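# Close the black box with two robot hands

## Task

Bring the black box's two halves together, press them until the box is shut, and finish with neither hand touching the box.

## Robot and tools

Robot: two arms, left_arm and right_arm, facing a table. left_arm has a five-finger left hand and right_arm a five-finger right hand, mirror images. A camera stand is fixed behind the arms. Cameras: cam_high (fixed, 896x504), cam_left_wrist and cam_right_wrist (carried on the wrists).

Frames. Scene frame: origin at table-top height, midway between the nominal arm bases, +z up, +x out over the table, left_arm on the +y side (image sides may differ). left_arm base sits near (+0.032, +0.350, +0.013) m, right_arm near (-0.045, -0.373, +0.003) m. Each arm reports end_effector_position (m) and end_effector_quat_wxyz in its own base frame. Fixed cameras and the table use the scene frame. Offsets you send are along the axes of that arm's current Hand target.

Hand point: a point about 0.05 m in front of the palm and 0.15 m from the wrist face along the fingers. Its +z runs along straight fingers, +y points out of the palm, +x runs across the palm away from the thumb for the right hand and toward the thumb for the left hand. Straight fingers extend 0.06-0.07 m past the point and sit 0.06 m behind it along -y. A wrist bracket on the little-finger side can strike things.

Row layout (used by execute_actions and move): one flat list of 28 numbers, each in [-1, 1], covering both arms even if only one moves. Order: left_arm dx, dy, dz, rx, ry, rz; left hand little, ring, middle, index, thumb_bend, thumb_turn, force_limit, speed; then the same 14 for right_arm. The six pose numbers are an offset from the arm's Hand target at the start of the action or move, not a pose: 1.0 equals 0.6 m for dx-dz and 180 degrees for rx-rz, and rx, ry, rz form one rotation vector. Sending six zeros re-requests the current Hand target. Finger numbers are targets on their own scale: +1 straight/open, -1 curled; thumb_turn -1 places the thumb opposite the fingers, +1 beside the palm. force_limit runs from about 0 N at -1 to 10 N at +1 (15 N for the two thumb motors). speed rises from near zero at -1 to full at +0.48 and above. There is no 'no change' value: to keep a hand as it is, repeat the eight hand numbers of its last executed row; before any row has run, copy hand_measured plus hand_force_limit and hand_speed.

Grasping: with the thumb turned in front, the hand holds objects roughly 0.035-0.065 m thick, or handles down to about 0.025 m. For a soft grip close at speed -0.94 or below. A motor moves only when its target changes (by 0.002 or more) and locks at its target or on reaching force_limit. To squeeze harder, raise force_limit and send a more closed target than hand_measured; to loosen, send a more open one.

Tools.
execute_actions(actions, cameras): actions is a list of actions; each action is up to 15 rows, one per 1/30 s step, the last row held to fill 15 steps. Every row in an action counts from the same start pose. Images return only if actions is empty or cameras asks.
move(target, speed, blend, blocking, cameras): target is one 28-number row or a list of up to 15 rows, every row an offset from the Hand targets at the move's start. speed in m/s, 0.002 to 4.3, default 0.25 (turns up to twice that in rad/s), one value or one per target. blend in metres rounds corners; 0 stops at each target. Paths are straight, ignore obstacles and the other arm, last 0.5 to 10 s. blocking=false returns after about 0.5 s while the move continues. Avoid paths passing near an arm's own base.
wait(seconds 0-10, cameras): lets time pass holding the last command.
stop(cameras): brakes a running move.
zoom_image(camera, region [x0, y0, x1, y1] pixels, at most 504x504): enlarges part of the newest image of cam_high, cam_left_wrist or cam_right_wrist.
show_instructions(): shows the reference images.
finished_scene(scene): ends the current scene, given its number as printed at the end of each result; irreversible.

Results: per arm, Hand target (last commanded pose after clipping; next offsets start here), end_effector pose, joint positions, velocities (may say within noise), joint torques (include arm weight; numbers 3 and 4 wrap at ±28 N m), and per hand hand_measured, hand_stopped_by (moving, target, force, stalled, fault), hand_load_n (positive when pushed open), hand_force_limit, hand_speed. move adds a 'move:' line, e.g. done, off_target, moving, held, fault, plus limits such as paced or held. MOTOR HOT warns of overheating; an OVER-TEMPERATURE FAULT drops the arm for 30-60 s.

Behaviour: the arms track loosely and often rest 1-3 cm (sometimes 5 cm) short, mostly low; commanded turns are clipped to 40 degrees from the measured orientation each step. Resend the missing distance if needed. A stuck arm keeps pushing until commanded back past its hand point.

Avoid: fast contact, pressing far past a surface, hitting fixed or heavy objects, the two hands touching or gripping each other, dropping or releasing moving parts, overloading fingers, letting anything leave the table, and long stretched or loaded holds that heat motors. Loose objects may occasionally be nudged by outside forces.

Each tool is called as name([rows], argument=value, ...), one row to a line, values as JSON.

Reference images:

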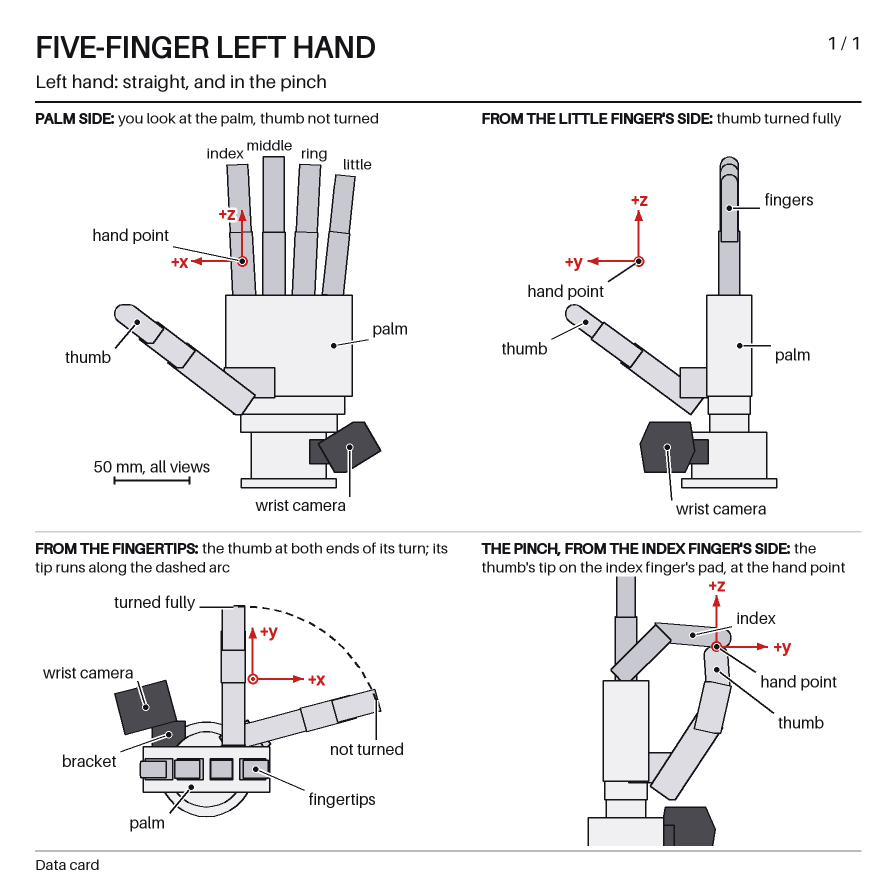

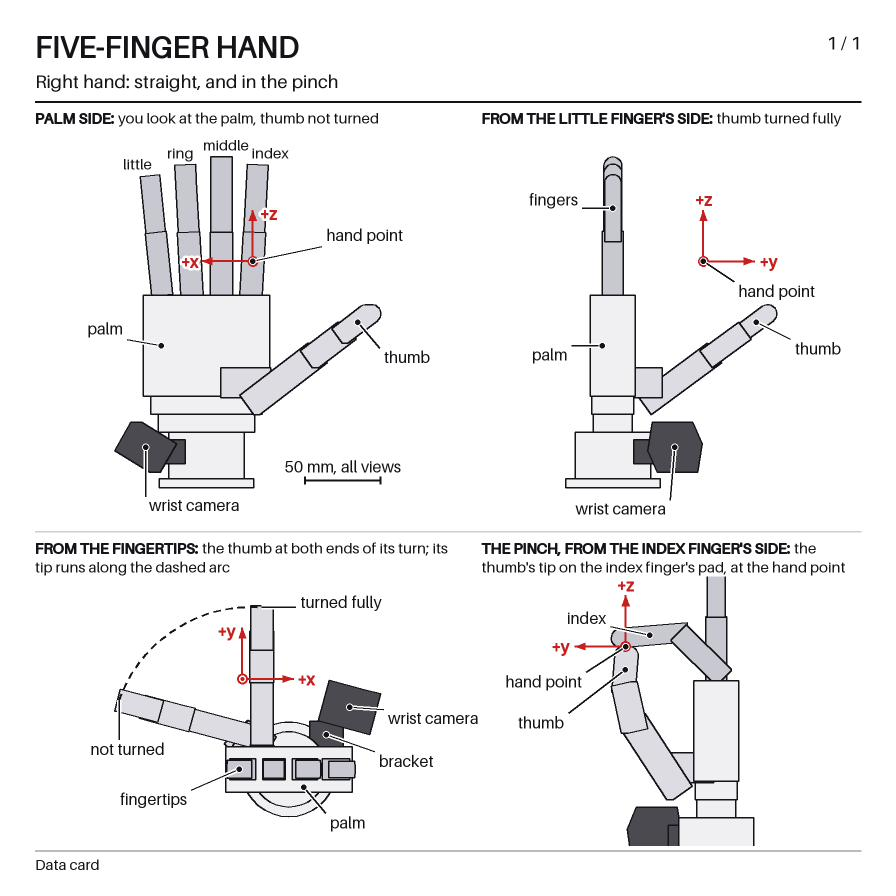

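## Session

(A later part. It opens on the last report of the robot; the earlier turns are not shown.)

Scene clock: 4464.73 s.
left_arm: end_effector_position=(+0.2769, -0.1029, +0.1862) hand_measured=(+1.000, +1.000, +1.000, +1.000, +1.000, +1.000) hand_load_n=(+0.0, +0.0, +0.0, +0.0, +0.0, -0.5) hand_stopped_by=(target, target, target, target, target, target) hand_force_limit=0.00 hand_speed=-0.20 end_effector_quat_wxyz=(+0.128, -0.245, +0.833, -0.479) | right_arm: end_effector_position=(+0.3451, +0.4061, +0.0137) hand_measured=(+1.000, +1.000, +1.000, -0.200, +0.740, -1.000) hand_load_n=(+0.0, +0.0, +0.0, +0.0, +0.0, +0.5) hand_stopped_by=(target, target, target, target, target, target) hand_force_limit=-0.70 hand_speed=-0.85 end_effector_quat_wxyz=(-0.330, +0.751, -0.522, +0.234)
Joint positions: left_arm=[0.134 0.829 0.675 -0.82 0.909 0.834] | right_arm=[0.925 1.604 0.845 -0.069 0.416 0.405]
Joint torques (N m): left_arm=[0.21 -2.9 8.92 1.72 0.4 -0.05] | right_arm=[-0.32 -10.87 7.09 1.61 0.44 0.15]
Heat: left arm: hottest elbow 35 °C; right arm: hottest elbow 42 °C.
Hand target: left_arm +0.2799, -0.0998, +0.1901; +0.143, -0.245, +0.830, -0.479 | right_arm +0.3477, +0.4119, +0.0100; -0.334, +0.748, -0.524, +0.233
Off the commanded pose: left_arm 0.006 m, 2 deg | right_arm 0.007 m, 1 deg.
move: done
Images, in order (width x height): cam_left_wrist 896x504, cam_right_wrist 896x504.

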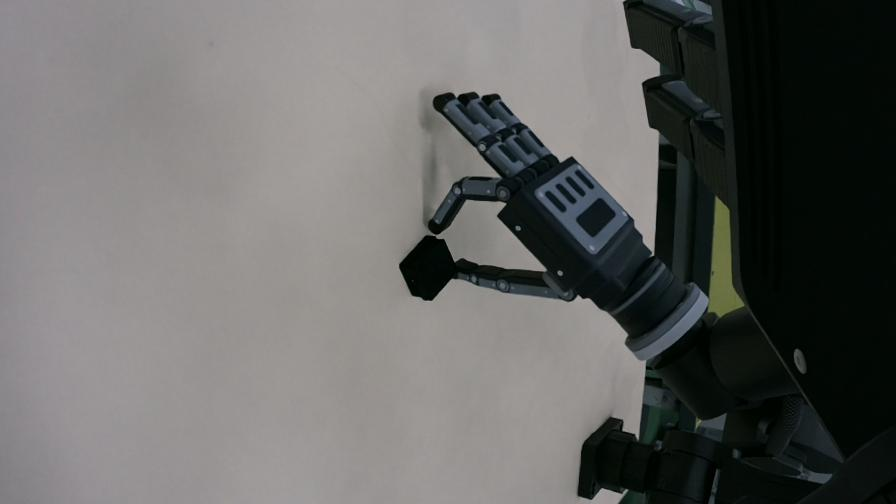

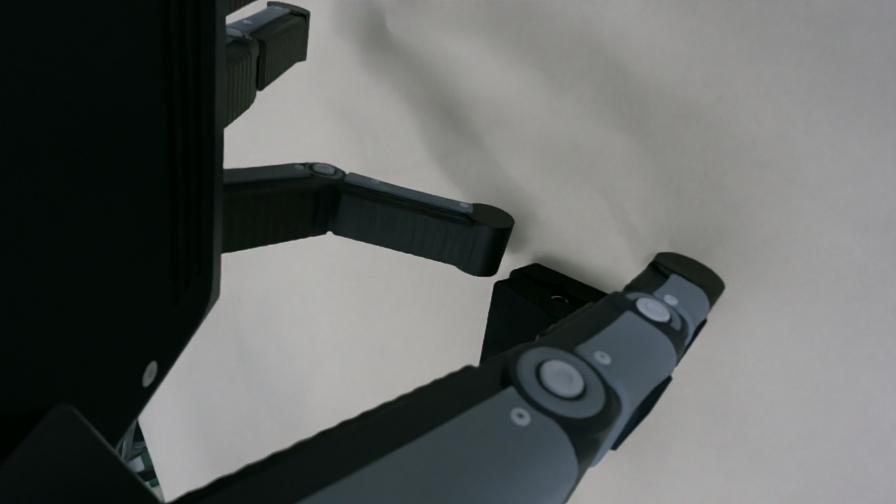

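move(target=[0,0,0,0,0,0,1,1,1,1,1,1,0,-0.2,0,0,0,0,0,0,1,1,1,-0.2,0.70,-1,-0.7,-0.85], cameras=["cam_left_wrist", "cam_right_wrist"])

zoom_image(camera="cam_left_wrist", region=[380, 220, 480, 320])

Scene clock: 4477.37 s.
left_arm: end_effector_position=(+0.2769, -0.1029, +0.1862) hand_measured=(+1.000, +1.000, +1.000, +1.000, +1.000, +1.000) hand_load_n=(+0.0, +0.0, +0.0, +0.0, +0.0, +0.0) hand_stopped_by=(target, target, target, target, target, target) hand_force_limit=0.00 hand_speed=-0.20 end_effector_quat_wxyz=(+0.128, -0.245, +0.833, -0.479) | right_arm: end_effector_position=(+0.3451, +0.4061, +0.0137) hand_measured=(+1.000, +1.000, +1.000, -0.200, +0.700, -1.000) hand_load_n=(-0.5, +0.0, +0.0, +0.0, +0.0, +0.0) hand_stopped_by=(target, target, target, target, target, target) hand_force_limit=-0.70 hand_speed=-0.85 end_effector_quat_wxyz=(-0.330, +0.751, -0.522, +0.234)
Joint positions: left_arm=[0.134 0.829 0.675 -0.82 0.909 0.834] | right_arm=[0.925 1.604 0.845 -0.069 0.416 0.405]
Joint torques (N m): left_arm=[-0.09 -3.25 8.99 1.68 0.38 -0.06] | right_arm=[-0.32 -10.64 7.08 1.61 0.45 0.17]
Heat: left arm: hottest elbow 35 °C; right arm: hottest elbow 42 °C.
Hand target: left_arm +0.2799, -0.0998, +0.1901; +0.143, -0.245, +0.830, -0.479 | right_arm +0.3477, +0.4119, +0.0100; -0.334, +0.748, -0.524, +0.233
Off the commanded pose: left_arm 0.006 m, 2 deg | right_arm 0.007 m, 1 deg.
move: done
Images, in order (width x height): cam_left_wrist 896x504, cam_right_wrist 896x504.

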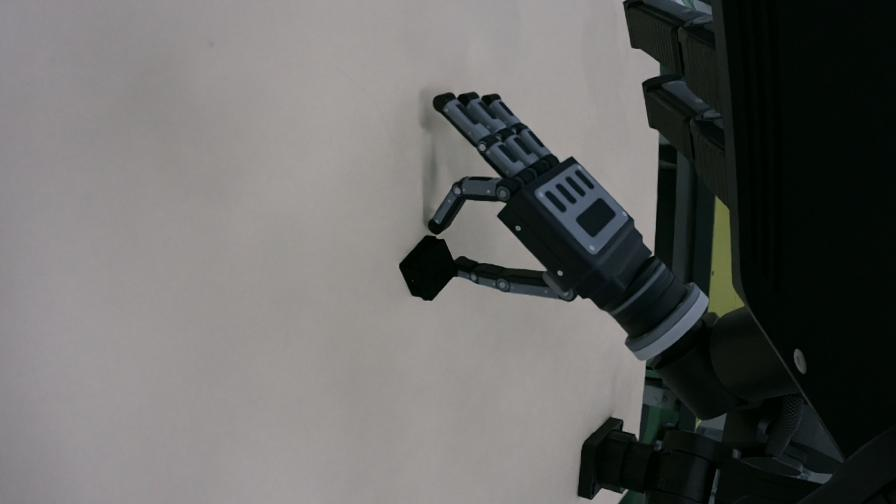

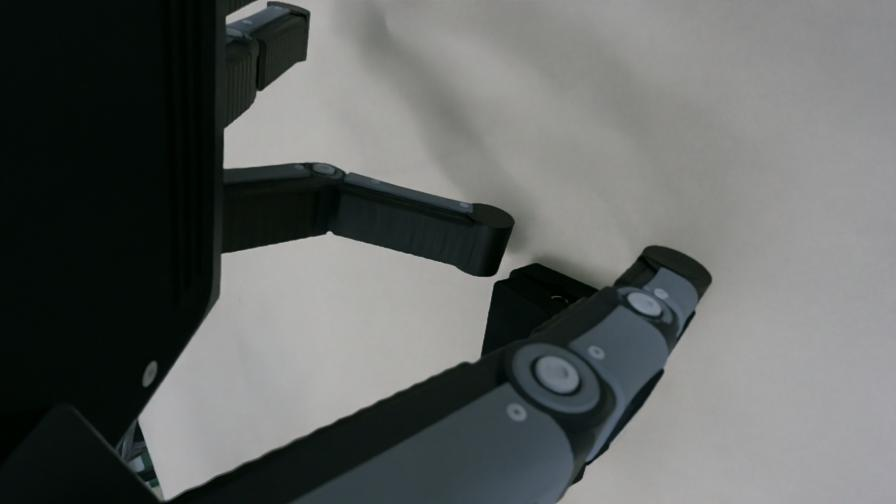

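Scaled by 5.040 from the camera's 896x504 image, which has a finer 1280x720 frame.

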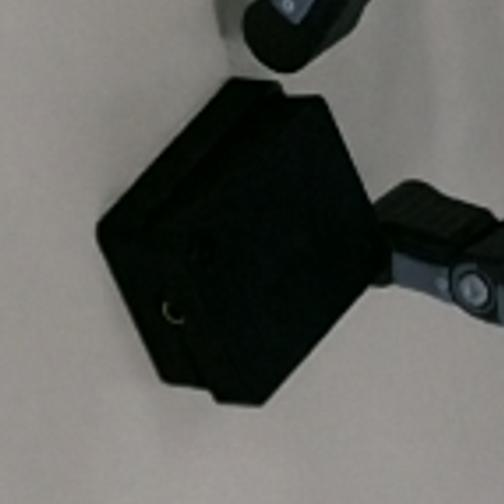

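move([
  [0,0,0,0,0,0,1,1,1,1,1,1,0,-0.2,0,0,0,0,0,0,1,1,1,0.0,1,-1,-0.5,-0.4],
  [0,0,0,0,0,0,1,1,1,1,1,1,0,-0.2,-0.0145,-0.0377,-0.0577,0,0,0,1,1,1,0.0,1,-1,-0.5,-0.4],
  [0,0,0,0,0,0,1,1,1,1,1,1,0,-0.2,-0.0100,0.0033,-0.0037,0,0,0,1,1,1,0.0,1,-1,-0.5,-0.4],
], speed=0.08, cameras=["cam_left_wrist", "cam_right_wrist"])

zoom_image(camera="cam_left_wrist", region=[380, 200, 500, 320])

zoom_image(camera="cam_right_wrist", region=[440, 240, 680, 420])

Scene clock: 4500.37 s.
left_arm: end_effector_position=(+0.2769, -0.1029, +0.1862) hand_measured=(+1.000, +1.000, +1.000, +1.000, +1.000, +1.000) hand_load_n=(+0.0, +0.0, -0.5, +0.0, +0.0, -0.5) hand_stopped_by=(target, target, target, target, target, target) hand_force_limit=0.00 hand_speed=-0.20 end_effector_quat_wxyz=(+0.128, -0.245, +0.833, -0.479) | right_arm: end_effector_position=(+0.3344, +0.4132, +0.0138) hand_measured=(+1.000, +1.000, +1.000, +0.000, +1.000, -1.000) hand_load_n=(+0.0, -0.5, +0.0, -4.5, +0.0, +0.0) hand_stopped_by=(target, target, target, target, target, target) hand_force_limit=-0.50 hand_speed=-0.40 end_effector_quat_wxyz=(-0.330, +0.753, -0.520, +0.233)
Joint positions: left_arm=[0.134 0.829 0.675 -0.82 0.909 0.834] | right_arm=[0.954 1.602 0.845 -0.079 0.433 0.423]
Joint torques (N m): left_arm=[-0.5 -3.08 8.9 1.74 0.38 -0.07] | right_arm=[-1.32 -10.23 7.41 1.8 0.19 0.08]
Heat: left arm: hottest elbow 35 °C; right arm: hottest elbow 42 °C.
Hand target: left_arm +0.2799, -0.0998, +0.1901; +0.143, -0.245, +0.830, -0.479 | right_arm +0.3429, +0.4165, +0.0100; -0.334, +0.748, -0.524, +0.233
Off the commanded pose: left_arm 0.006 m, 2 deg | right_arm 0.010 m, 1 deg.
move: done
Images, in order (width x height): cam_left_wrist 896x504, cam_right_wrist 896x504.

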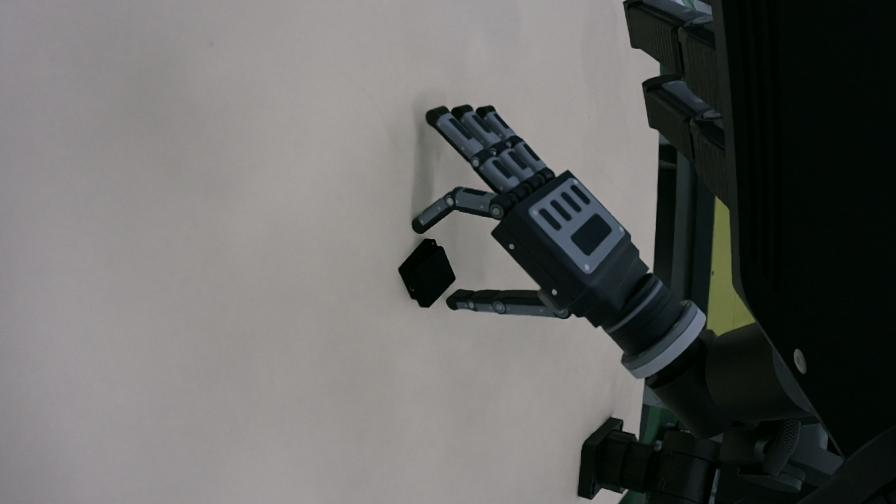

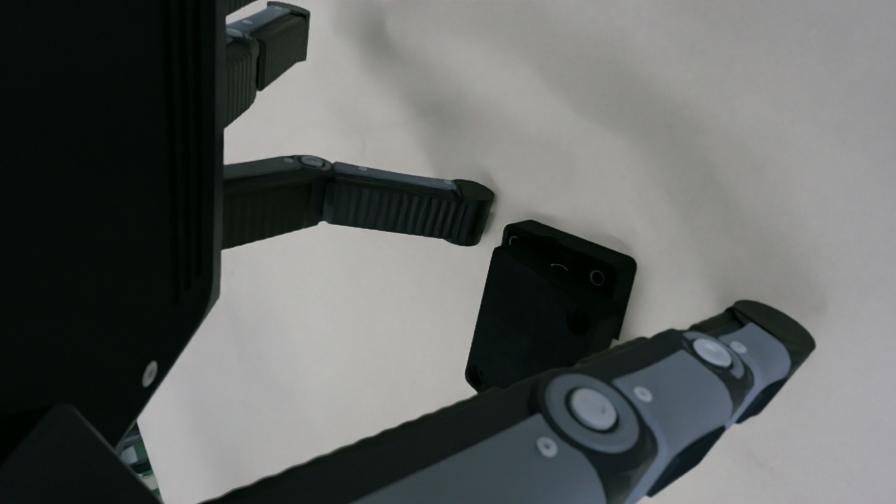

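Scaled by 4.200 from the camera's 896x504 image, which has a finer 1280x720 frame.

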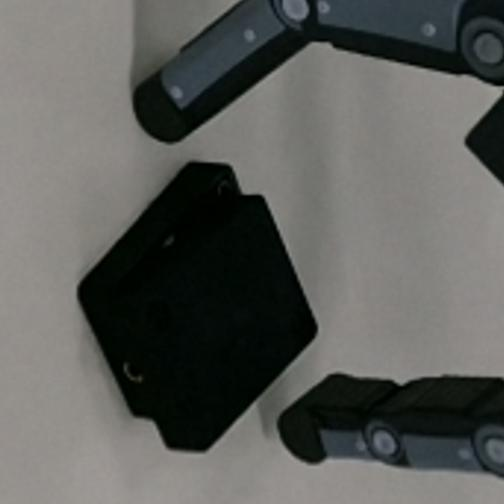

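Scaled by 2.100 from the camera's 896x504 image, which has a finer 1280x720 frame.

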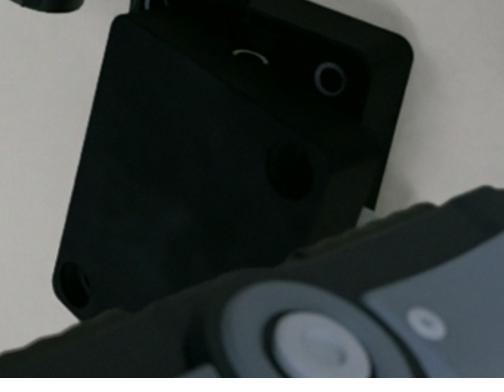

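move([
  [0,0,0,0,0,0,1,1,1,1,1,1,0,-0.2,0,0,0,0,0,0,1,1,1,0.3,1,-1,-0.5,-0.4],
  [0,0,0,0,0,0,1,1,1,1,1,1,0,-0.2,0.0085,-0.0528,-0.0160,0,0,0,1,1,1,0.3,1,-1,-0.5,-0.4],
  [0,0,0,0,0,0,1,1,1,1,1,1,0,-0.2,0.005,-0.0302,-0.0413,0,0,0,1,1,1,0.3,1,-1,-0.5,-0.4],
], speed=0.08, cameras=["cam_left_wrist", "cam_right_wrist"])

zoom_image(camera="cam_left_wrist", region=[380, 200, 500, 320])

zoom_image(camera="cam_right_wrist", region=[440, 200, 720, 410])

Scene clock: 4676.37 s.
left_arm: end_effector_position=(+0.2769, -0.1029, +0.1862) hand_measured=(+1.000, +1.000, +1.000, +1.000, +1.000, +1.000) hand_load_n=(+0.0, +0.0, +0.0, +0.0, +0.0, +0.0) hand_stopped_by=(target, target, target, target, target, target) hand_force_limit=0.00 hand_speed=-0.20 end_effector_quat_wxyz=(+0.128, -0.245, +0.833, -0.479) | right_arm: end_effector_position=(+0.3383, +0.4086, +0.0267) hand_measured=(+1.000, +1.000, +1.000, +0.300, +1.000, -1.000) hand_load_n=(+0.0, +0.0, +0.0, -0.5, +0.0, +0.0) hand_stopped_by=(target, target, target, target, target, target) hand_force_limit=-0.50 hand_speed=-0.40 end_effector_quat_wxyz=(-0.325, +0.753, -0.523, +0.232)
Joint positions: left_arm=[0.134 0.829 0.675 -0.82 0.909 0.834] | right_arm=[0.941 1.575 0.86 -0.129 0.425 0.421]
Joint torques (N m): left_arm=[-0.26 -2.9 8.95 1.7 0.38 -0.03] | right_arm=[-0.15 -14.1 7.24 0.4 0.59 0.14]
Heat: left arm: hottest elbow 35 °C; right arm: hottest elbow 42 °C.
Hand target: left_arm +0.2799, -0.0998, +0.1901; +0.143, -0.245, +0.830, -0.479 | right_arm +0.3379, +0.4115, +0.0400; -0.334, +0.748, -0.524, +0.233
Off the commanded pose: left_arm 0.006 m, 2 deg | right_arm 0.014 m, 1 deg.
move: off_target (right_arm)
Images, in order (width x height): cam_left_wrist 896x504, cam_right_wrist 896x504.

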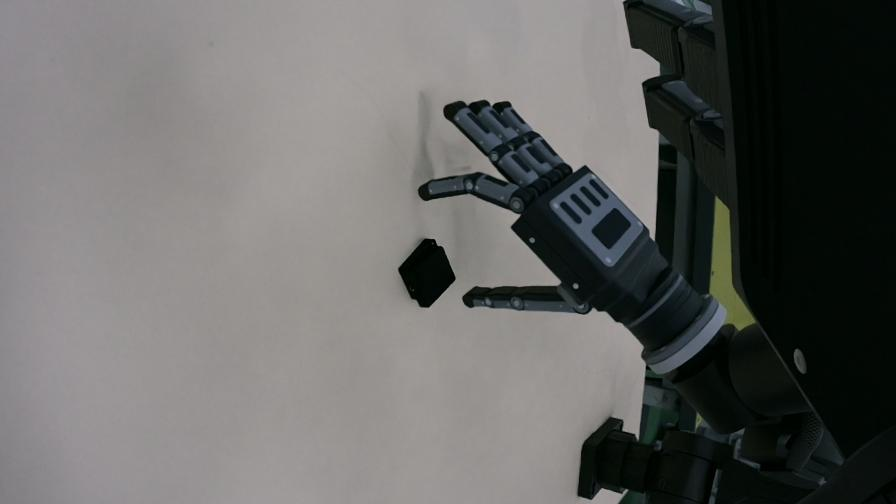

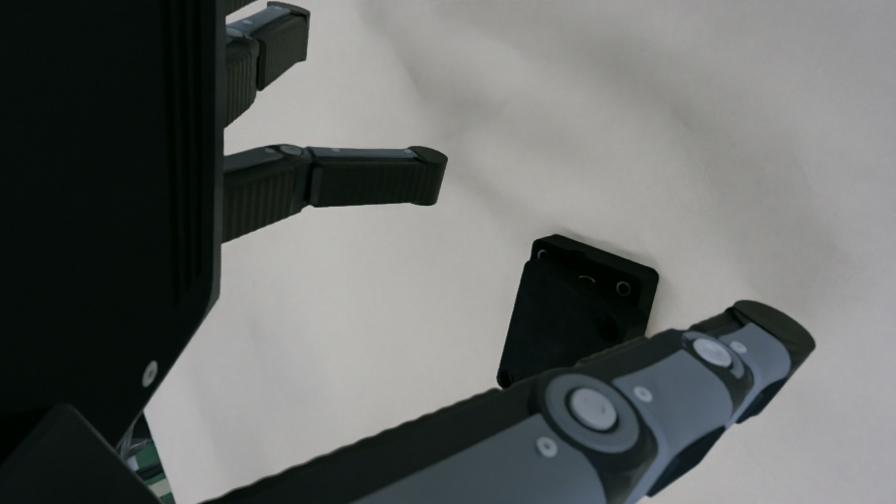

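Scaled by 4.200 from the camera's 896x504 image, which has a finer 1280x720 frame.

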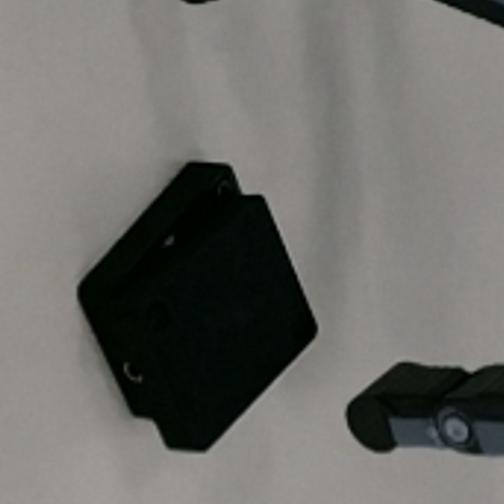

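Scaled by 1.800 from the camera's 896x504 image, which has a finer 1280x720 frame.

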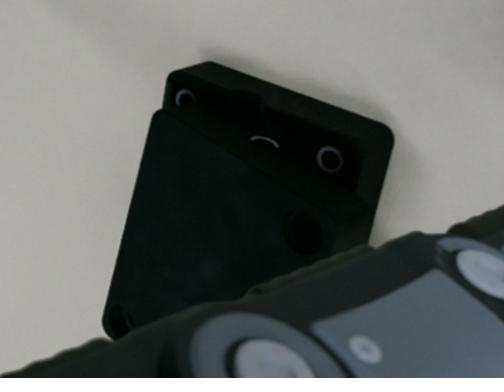

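move([
  [0,0,0,0,0,0,1,1,1,1,1,1,0,-0.2,0,-0.0372,-0.0335,0,0,0,1,1,1,1,1,1,-0.5,-0.4],
  [0,0,0,0,0,0,1,1,1,1,1,1,0,-0.2,-0.0824,-0.0650,-0.0025,0,0,0,1,1,1,1,1,1,-0.5,0],
], speed=0.12, cameras=["cam_right_wrist"])

Scene clock: 4749.97 s.
left_arm: end_effector_position=(+0.2769, -0.1029, +0.1862) hand_measured=(+1.000, +1.000, +1.000, +1.000, +1.000, +1.000) hand_load_n=(+0.0, +0.0, +0.0, +0.0, +0.0, +0.0) hand_stopped_by=(target, target, target, target, target, target) hand_force_limit=0.00 hand_speed=-0.20 end_effector_quat_wxyz=(+0.128, -0.245, +0.833, -0.479) | right_arm: end_effector_position=(+0.3331, +0.4509, +0.0572) hand_measured=(+1.000, +1.000, +1.000, +1.000, +1.000, +1.000) hand_load_n=(+0.0, +0.0, +0.0, +0.0, +0.0, -0.5) hand_stopped_by=(target, target, target, target, target, target) hand_force_limit=-0.50 hand_speed=0.00 end_effector_quat_wxyz=(-0.323, +0.757, -0.518, +0.233)
Joint positions: left_arm=[0.134 0.829 0.675 -0.82 0.909 0.834] | right_arm=[1.004 1.596 0.994 -0.265 0.463 0.46]
Joint torques (N m): left_arm=[0.15 -3.25 8.91 1.76 0.37 -0.08] | right_arm=[-0.56 -11.81 11.11 0.39 0.59 0.22]
Heat: left arm: hottest elbow 35 °C; right arm: hottest elbow 40 °C.
Hand target: left_arm +0.2799, -0.0998, +0.1901; +0.143, -0.245, +0.830, -0.479 | right_arm +0.3445, +0.4664, +0.0701; -0.334, +0.748, -0.524, +0.233
Off the commanded pose: left_arm 0.006 m, 2 deg | right_arm 0.023 m, 2 deg.
move: off_target (right_arm); target 2's new numbers were sent with right_arm's hand 0.023 m and 2 deg from that target
Images, in order (width x height): cam_right_wrist 896x504.

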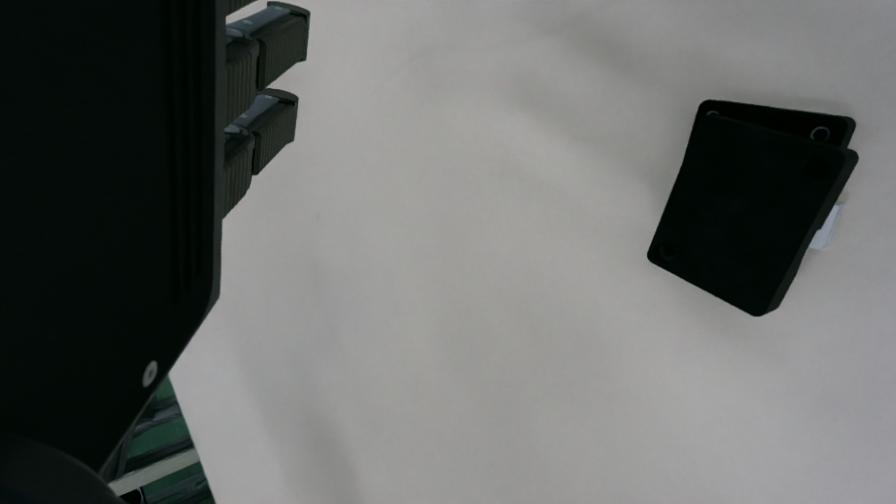

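zoom_image(camera="cam_right_wrist", region=[636, 80, 876, 330])

Scaled by 2.016 from the camera's 896x504 image, which has a finer 1280x720 frame.

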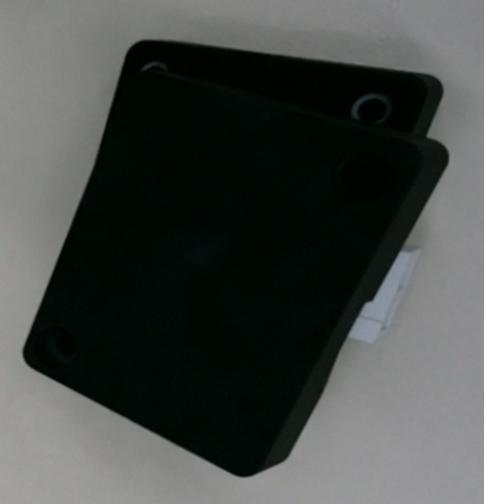

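move([
  [0,0,0,0,0,0,1,1,1,1,1,1,0,-0.2,0,0,0,0,0,0,1,1,1,0.3,1,1,-0.5,0],
  [0,0,0,0,0,0,1,1,1,1,1,1,0,-0.2,0.0272,0.0523,-0.0581,0,-0.3715,-0.3345,1,1,1,0.3,1,1,-0.5,0],
], speed=0.25, cameras=["cam_right_wrist"])

Scene clock: 4827.60 s.
left_arm: end_effector_position=(+0.2769, -0.1029, +0.1862) hand_measured=(+1.000, +1.000, +1.000, +1.000, +1.000, +1.000) hand_load_n=(+0.0, +0.0, +0.0, +0.0, +0.0, -0.5) hand_stopped_by=(target, target, target, target, target, target) hand_force_limit=0.00 hand_speed=-0.20 end_effector_quat_wxyz=(+0.128, -0.245, +0.833, -0.479) | right_arm: end_effector_position=(+0.2873, +0.4268, +0.0629) hand_measured=(+1.000, +1.000, +1.000, +0.300, +1.000, +1.000) hand_load_n=(+0.0, +0.0, +0.0, +0.0, +0.0, -0.5) hand_stopped_by=(target, target, target, target, target, target) hand_force_limit=-0.50 hand_speed=0.00 end_effector_quat_wxyz=(-0.394, +0.902, +0.156, -0.079)
Joint positions: left_arm=[0.134 0.829 0.675 -0.82 0.909 0.834] | right_arm=[0.769 1.69 1.162 -0.643 -0.746 -0.986]
Joint torques (N m): left_arm=[-0.32 -3.37 9.03 1.76 0.34 -0.04] | right_arm=[-1.79 -12.98 10.96 0.02 -0.68 -0.07]
Heat: left arm: hottest elbow 35 °C; right arm: hottest elbow 45 °C.
Hand target: left_arm +0.2799, -0.0998, +0.1901; +0.143, -0.245, +0.830, -0.479 | right_arm +0.3060, +0.4350, +0.0701; -0.401, +0.899, +0.159, -0.070
Off the commanded pose: left_arm 0.006 m, 2 deg | right_arm 0.022 m, 1 deg.
move: off_target (right_arm)
Images, in order (width x height): cam_right_wrist 896x504.

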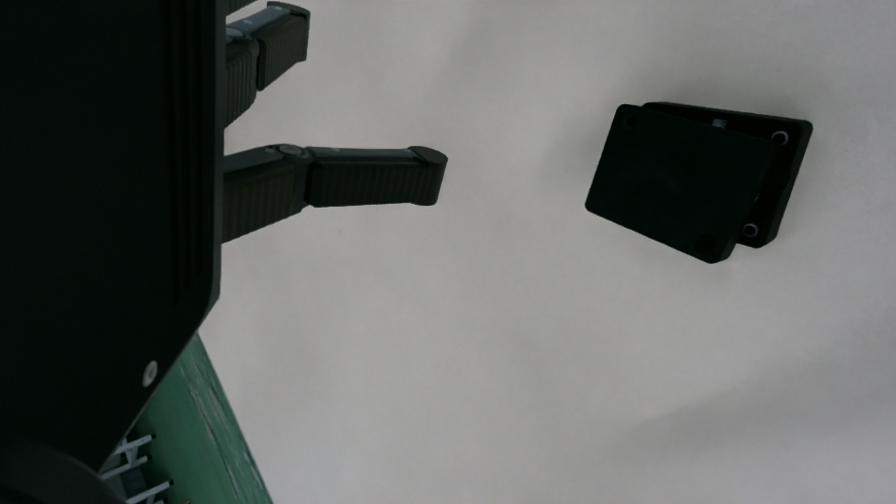

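zoom_image(camera="cam_right_wrist", region=[570, 80, 830, 290])

Scaled by 1.938 from the camera's 896x504 image, which has a finer 1280x720 frame.

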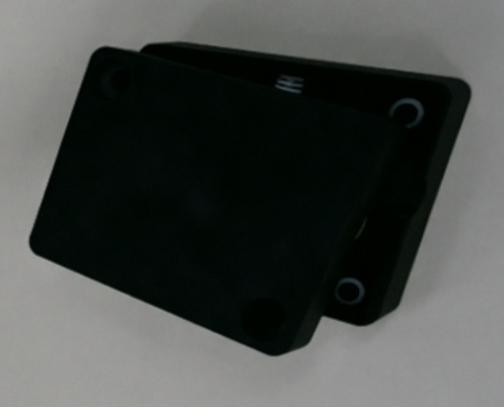

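move(target=[0,0,0,0,0,0,1,1,1,1,1,1,0,-0.2,0.0333,0.0347,0.0312,0,-0.0103,-0.0093,1,1,1,0.0,1,1,-0.5,-0.2], speed=0.15, cameras=["cam_right_wrist"])

zoom_image(camera="cam_right_wrist", region=[440, 160, 720, 400])

Scene clock: 4889.47 s.
left_arm: end_effector_position=(+0.2769, -0.1029, +0.1862) hand_measured=(+1.000, +1.000, +1.000, +1.000, +1.000, +1.000) hand_load_n=(+0.5, +0.0, +0.0, +0.0, +0.0, -0.5) hand_stopped_by=(target, target, target, target, target, target) hand_force_limit=0.00 hand_speed=-0.20 end_effector_quat_wxyz=(+0.128, -0.245, +0.833, -0.479) | right_arm: end_effector_position=(+0.3066, +0.4341, +0.0343) hand_measured=(+1.000, +1.000, +1.000, +0.000, +1.000, +1.000) hand_load_n=(+0.0, +0.0, +0.0, +0.0, +0.0, -0.5) hand_stopped_by=(target, target, target, target, target, target) hand_force_limit=-0.50 hand_speed=-0.20 end_effector_quat_wxyz=(-0.392, +0.899, +0.175, -0.089)
Joint positions: left_arm=[0.134 0.829 0.675 -0.82 0.909 0.834] | right_arm=[0.752 1.791 1.221 -0.655 -0.769 -1.063]
Joint torques (N m): left_arm=[-0.21 -2.9 8.94 1.68 0.37 -0.08] | right_arm=[-1.14 -14.27 10.52 -0.17 -0.68 -0.04]
Heat: left arm: hottest elbow 35 °C; right arm: hottest elbow 47 °C.
Hand target: left_arm +0.2799, -0.0998, +0.1901; +0.143, -0.245, +0.830, -0.479 | right_arm +0.3248, +0.4419, +0.0421; -0.399, +0.896, +0.179, -0.079
Off the commanded pose: left_arm 0.006 m, 2 deg | right_arm 0.021 m, 2 deg.
move: off_target (right_arm)
Images, in order (width x height): cam_right_wrist 896x504.

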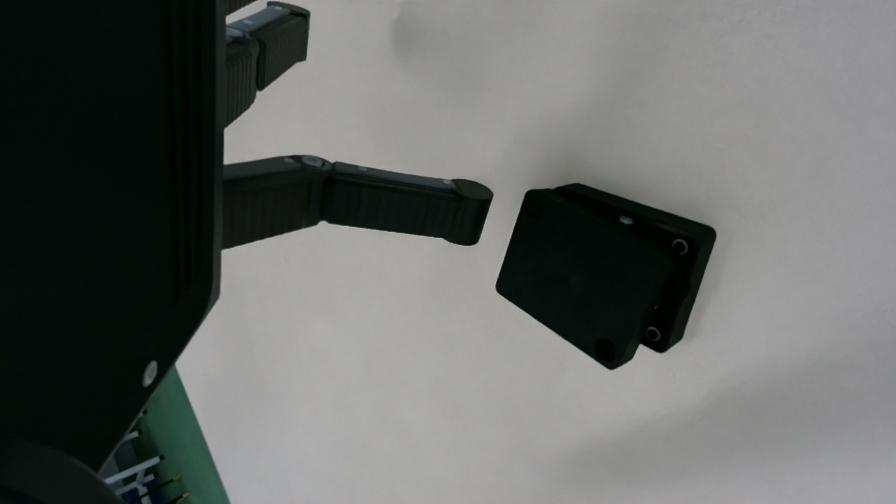

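Scaled by 1.800 from the camera's 896x504 image, which has a finer 1280x720 frame.

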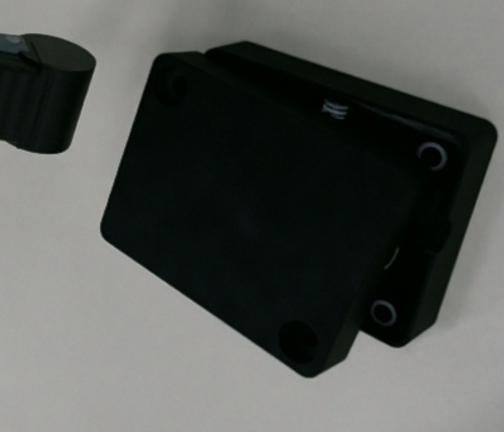

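move([
  [0,0,0,0,0,0,1,1,1,1,1,1,0,-0.2,-0.0160,-0.0033,0.0037,0,0,0,1,1,1,0.0,1,1,-0.5,-0.2],
  [0,0,0,0,0,0,1,1,1,1,1,1,0,-0.2,-0.0117,0.0138,0.0191,0,0,0,1,1,1,0.0,1,1,-0.5,-0.2],
], speed=0.08, cameras=["cam_right_wrist"])

zoom_image(camera="cam_right_wrist", region=[440, 180, 720, 420])

Scene clock: 4967.93 s.
left_arm: end_effector_position=(+0.2769, -0.1029, +0.1862) hand_measured=(+1.000, +1.000, +1.000, +1.000, +1.000, +1.000) hand_load_n=(+0.0, +0.0, +0.0, +0.0, +0.0, +0.0) hand_stopped_by=(target, target, target, target, target, target) hand_force_limit=0.00 hand_speed=-0.20 end_effector_quat_wxyz=(+0.128, -0.245, +0.833, -0.479) | right_arm: end_effector_position=(+0.3095, +0.4378, +0.0341) hand_measured=(+1.000, +1.000, +1.000, +0.000, +1.000, +1.000) hand_load_n=(+0.0, -0.5, +0.0, +0.0, +0.0, +0.0) hand_stopped_by=(target, target, target, target, target, target) hand_force_limit=-0.50 hand_speed=-0.20 end_effector_quat_wxyz=(-0.397, +0.897, +0.179, -0.082)
Joint positions: left_arm=[0.134 0.829 0.675 -0.82 0.909 0.834] | right_arm=[0.754 1.793 1.221 -0.635 -0.769 -1.063]
Joint torques (N m): left_arm=[-0.21 -2.78 8.88 1.66 0.39 -0.06] | right_arm=[-0.85 -14.27 8.05 1.01 -0.56 0.11]
Heat: left arm: hottest elbow 35 °C; right arm: hottest elbow 52 °C.
Hand target: left_arm +0.2799, -0.0998, +0.1901; +0.143, -0.245, +0.830, -0.479 | right_arm +0.3172, +0.4420, +0.0282; -0.399, +0.896, +0.179, -0.079
Off the commanded pose: left_arm 0.006 m, 2 deg | right_arm 0.011 m, 1 deg.
move: off_target (right_arm)
Images, in order (width x height): cam_right_wrist 896x504.

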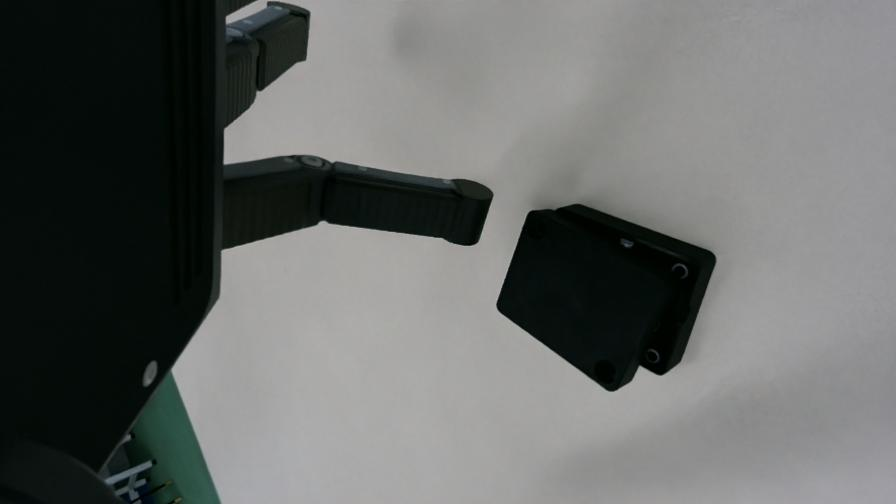

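Scaled by 1.800 from the camera's 896x504 image, which has a finer 1280x720 frame.

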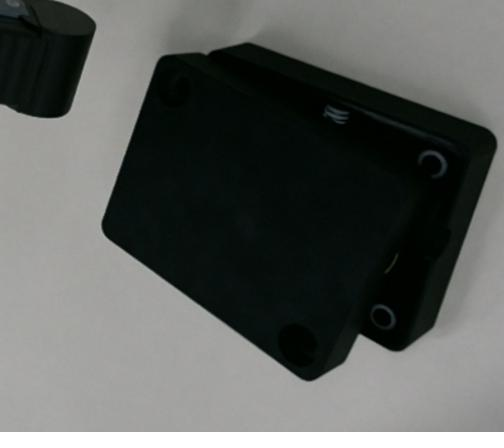

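move([
  [0,0,0,0,0,0,1,1,1,1,1,1,0,-0.2,-0.0397,-0.0335,-0.0175,0,0,0,1,1,1,0.0,1,1,-0.5,-0.2],
  [0,0,0,0,0,0,1,1,1,1,1,1,0,-0.2,-0.0243,-0.0072,-0.0022,0,0,0,1,1,1,0.0,1,1,-0.5,-0.2],
], speed=0.12, cameras=["cam_right_wrist"])

zoom_image(camera="cam_right_wrist", region=[440, 100, 720, 340])

Scene clock: 4986.97 s.
left_arm: end_effector_position=(+0.2769, -0.1029, +0.1862) hand_measured=(+1.000, +1.000, +1.000, +1.000, +1.000, +1.000) hand_load_n=(+0.0, +0.0, +0.0, +0.0, +0.0, +0.0) hand_stopped_by=(target, target, target, target, target, target) hand_force_limit=0.00 hand_speed=-0.20 end_effector_quat_wxyz=(+0.128, -0.245, +0.833, -0.479) | right_arm: end_effector_position=(+0.2923, +0.4355, +0.0355) hand_measured=(+1.000, +1.000, +1.000, +0.000, +1.000, +1.000) hand_load_n=(+0.0, +0.0, +0.0, +0.5, +0.0, +0.0) hand_stopped_by=(target, target, target, target, target, target) hand_force_limit=-0.50 hand_speed=-0.20 end_effector_quat_wxyz=(-0.396, +0.896, +0.179, -0.087)
Joint positions: left_arm=[0.134 0.829 0.675 -0.82 0.909 0.834] | right_arm=[0.772 1.763 1.181 -0.618 -0.768 -1.043]
Joint torques (N m): left_arm=[0.26 -3.14 8.95 1.65 0.38 -0.08] | right_arm=[-1.08 -13.86 7.99 0.94 -0.42 0.06]
Heat: left arm: hottest elbow 35 °C; right arm: hottest elbow 49 °C.
Hand target: left_arm +0.2799, -0.0998, +0.1901; +0.143, -0.245, +0.830, -0.479 | right_arm +0.3030, +0.4382, +0.0323; -0.399, +0.896, +0.178, -0.079
Off the commanded pose: left_arm 0.006 m, 2 deg | right_arm 0.011 m, 1 deg.
move: off_target (right_arm)
Images, in order (width x height): cam_right_wrist 896x504.

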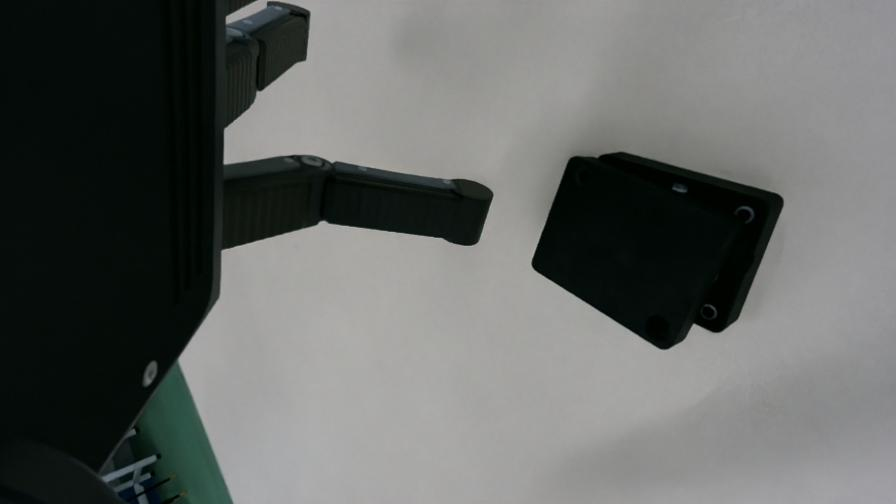

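Scaled by 1.800 from the camera's 896x504 image, which has a finer 1280x720 frame.

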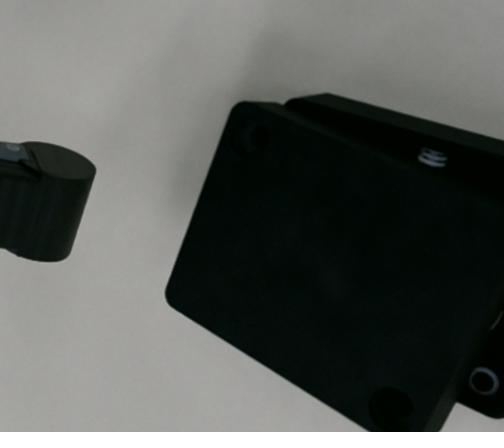

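move(target=[0,0,0,0,0,0,1,1,1,1,1,1,0,-0.2,0.0042,0.0242,0.0105,0,0,0,1,1,1,0.0,1,1,-0.5,-0.2], speed=0.08, cameras=["cam_right_wrist", "cam_left_wrist"])

zoom_image(camera="cam_right_wrist", region=[440, 160, 720, 400])

Scene clock: 5013.17 s.
left_arm: end_effector_position=(+0.2769, -0.1029, +0.1862) hand_measured=(+1.000, +1.000, +1.000, +1.000, +1.000, +1.000) hand_load_n=(+0.0, +0.0, +0.0, +0.0, +0.0, +0.0) hand_stopped_by=(target, target, target, target, target, target) hand_force_limit=0.00 hand_speed=-0.20 end_effector_quat_wxyz=(+0.128, -0.245, +0.833, -0.479) | right_arm: end_effector_position=(+0.2967, +0.4352, +0.0248) hand_measured=(+1.000, +1.000, +1.000, +0.000, +1.000, +1.000) hand_load_n=(+0.0, +0.0, +0.0, +0.0, +0.0, +0.0) hand_stopped_by=(target, target, target, target, target, target) hand_force_limit=-0.50 hand_speed=-0.20 end_effector_quat_wxyz=(-0.397, +0.896, +0.179, -0.085)
Joint positions: left_arm=[0.134 0.829 0.675 -0.82 0.909 0.834] | right_arm=[0.766 1.783 1.176 -0.593 -0.768 -1.047]
Joint torques (N m): left_arm=[-0.09 -3.19 8.92 1.72 0.38 -0.06] | right_arm=[-1.44 -13.63 7.41 1.03 -0.57 -0.05]
Heat: left arm: hottest elbow 35 °C; right arm: hottest elbow 46 °C.
Hand target: left_arm +0.2799, -0.0998, +0.1901; +0.143, -0.245, +0.830, -0.479 | right_arm +0.3072, +0.4345, +0.0173; -0.399, +0.896, +0.178, -0.079
Off the commanded pose: left_arm 0.006 m, 2 deg | right_arm 0.013 m, 1 deg.
move: off_target (right_arm)
Images, in order (width x height): cam_left_wrist 896x504, cam_right_wrist 896x504.

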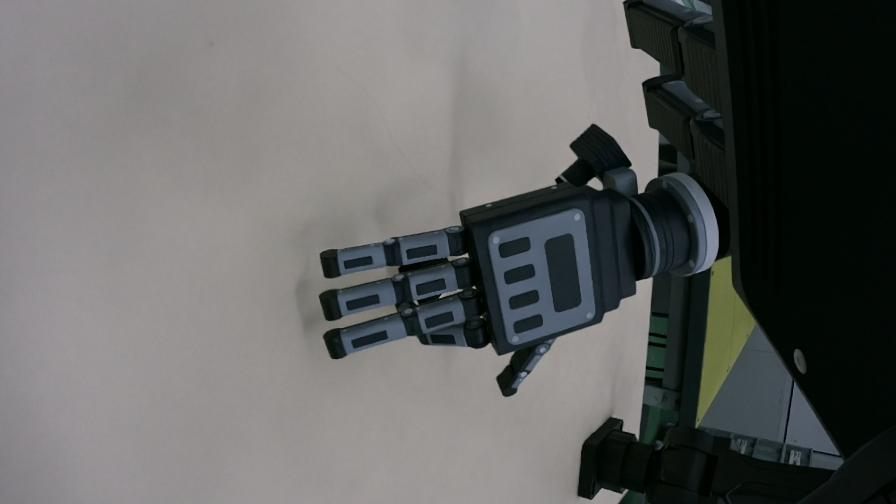

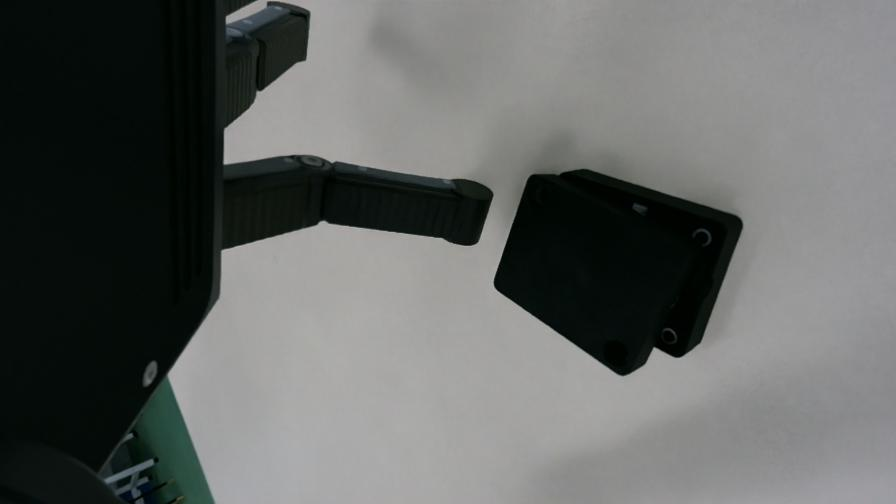

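Scaled by 1.800 from the camera's 896x504 image, which has a finer 1280x720 frame.

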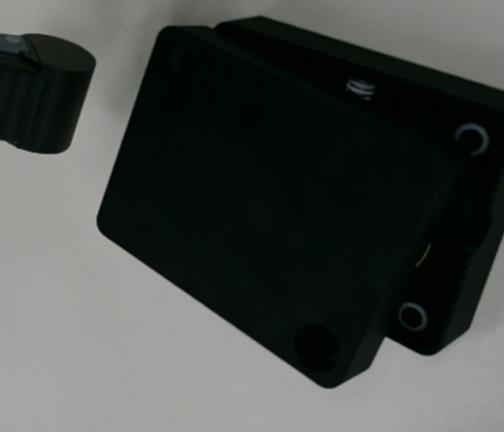

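move(target=[0,0,0,0,0,0,1,1,1,1,1,1,0,-0.2,0,0.0087,0.0078,0,0,0,1,1,1,-0.06,1,1,-0.7,-0.7], speed=0.08, cameras=["cam_right_wrist"])

zoom_image(camera="cam_right_wrist", region=[440, 160, 720, 400])

Scene clock: 5029.07 s.
left_arm: end_effector_position=(+0.2769, -0.1029, +0.1862) hand_measured=(+1.000, +1.000, +1.000, +1.000, +1.000, +1.000) hand_load_n=(+0.0, +0.0, +0.0, +0.0, -0.5, -0.5) hand_stopped_by=(target, target, target, target, target, target) hand_force_limit=0.00 hand_speed=-0.20 end_effector_quat_wxyz=(+0.128, -0.245, +0.833, -0.479) | right_arm: end_effector_position=(+0.2974, +0.4358, +0.0184) hand_measured=(+1.000, +1.000, +1.000, -0.060, +1.000, +1.000) hand_load_n=(+0.0, +0.0, +0.0, +0.0, +0.0, -0.5) hand_stopped_by=(target, target, target, target, target, target) hand_force_limit=-0.70 hand_speed=-0.70 end_effector_quat_wxyz=(-0.397, +0.896, +0.179, -0.084)
Joint positions: left_arm=[0.134 0.829 0.675 -0.82 0.909 0.834] | right_arm=[0.766 1.794 1.171 -0.576 -0.768 -1.047]
Joint torques (N m): left_arm=[-0.03 -2.84 8.92 1.77 0.37 -0.1] | right_arm=[-2.02 -13.92 7.27 0.95 -0.56 -0.02]
Heat: left arm: hottest elbow 35 °C; right arm: hottest elbow 45 °C.
Hand target: left_arm +0.2799, -0.0998, +0.1901; +0.143, -0.245, +0.830, -0.479 | right_arm +0.3072, +0.4345, +0.0103; -0.399, +0.896, +0.178, -0.079
Off the commanded pose: left_arm 0.006 m, 2 deg | right_arm 0.013 m, 1 deg.
move: off_target (right_arm)
Images, in order (width x height): cam_right_wrist 896x504.

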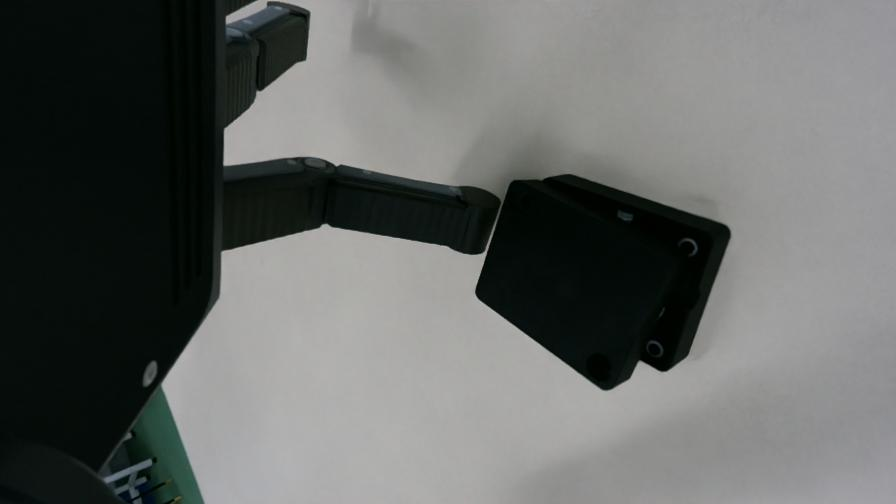

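Scaled by 1.800 from the camera's 896x504 image, which has a finer 1280x720 frame.

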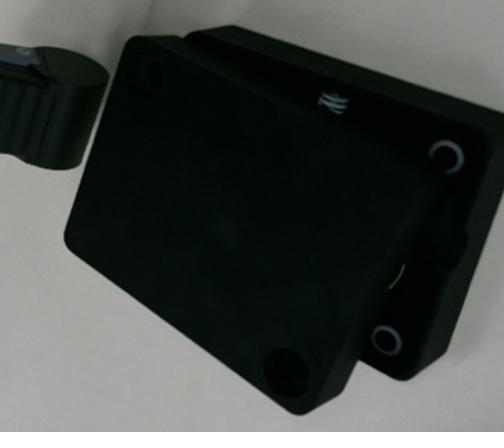

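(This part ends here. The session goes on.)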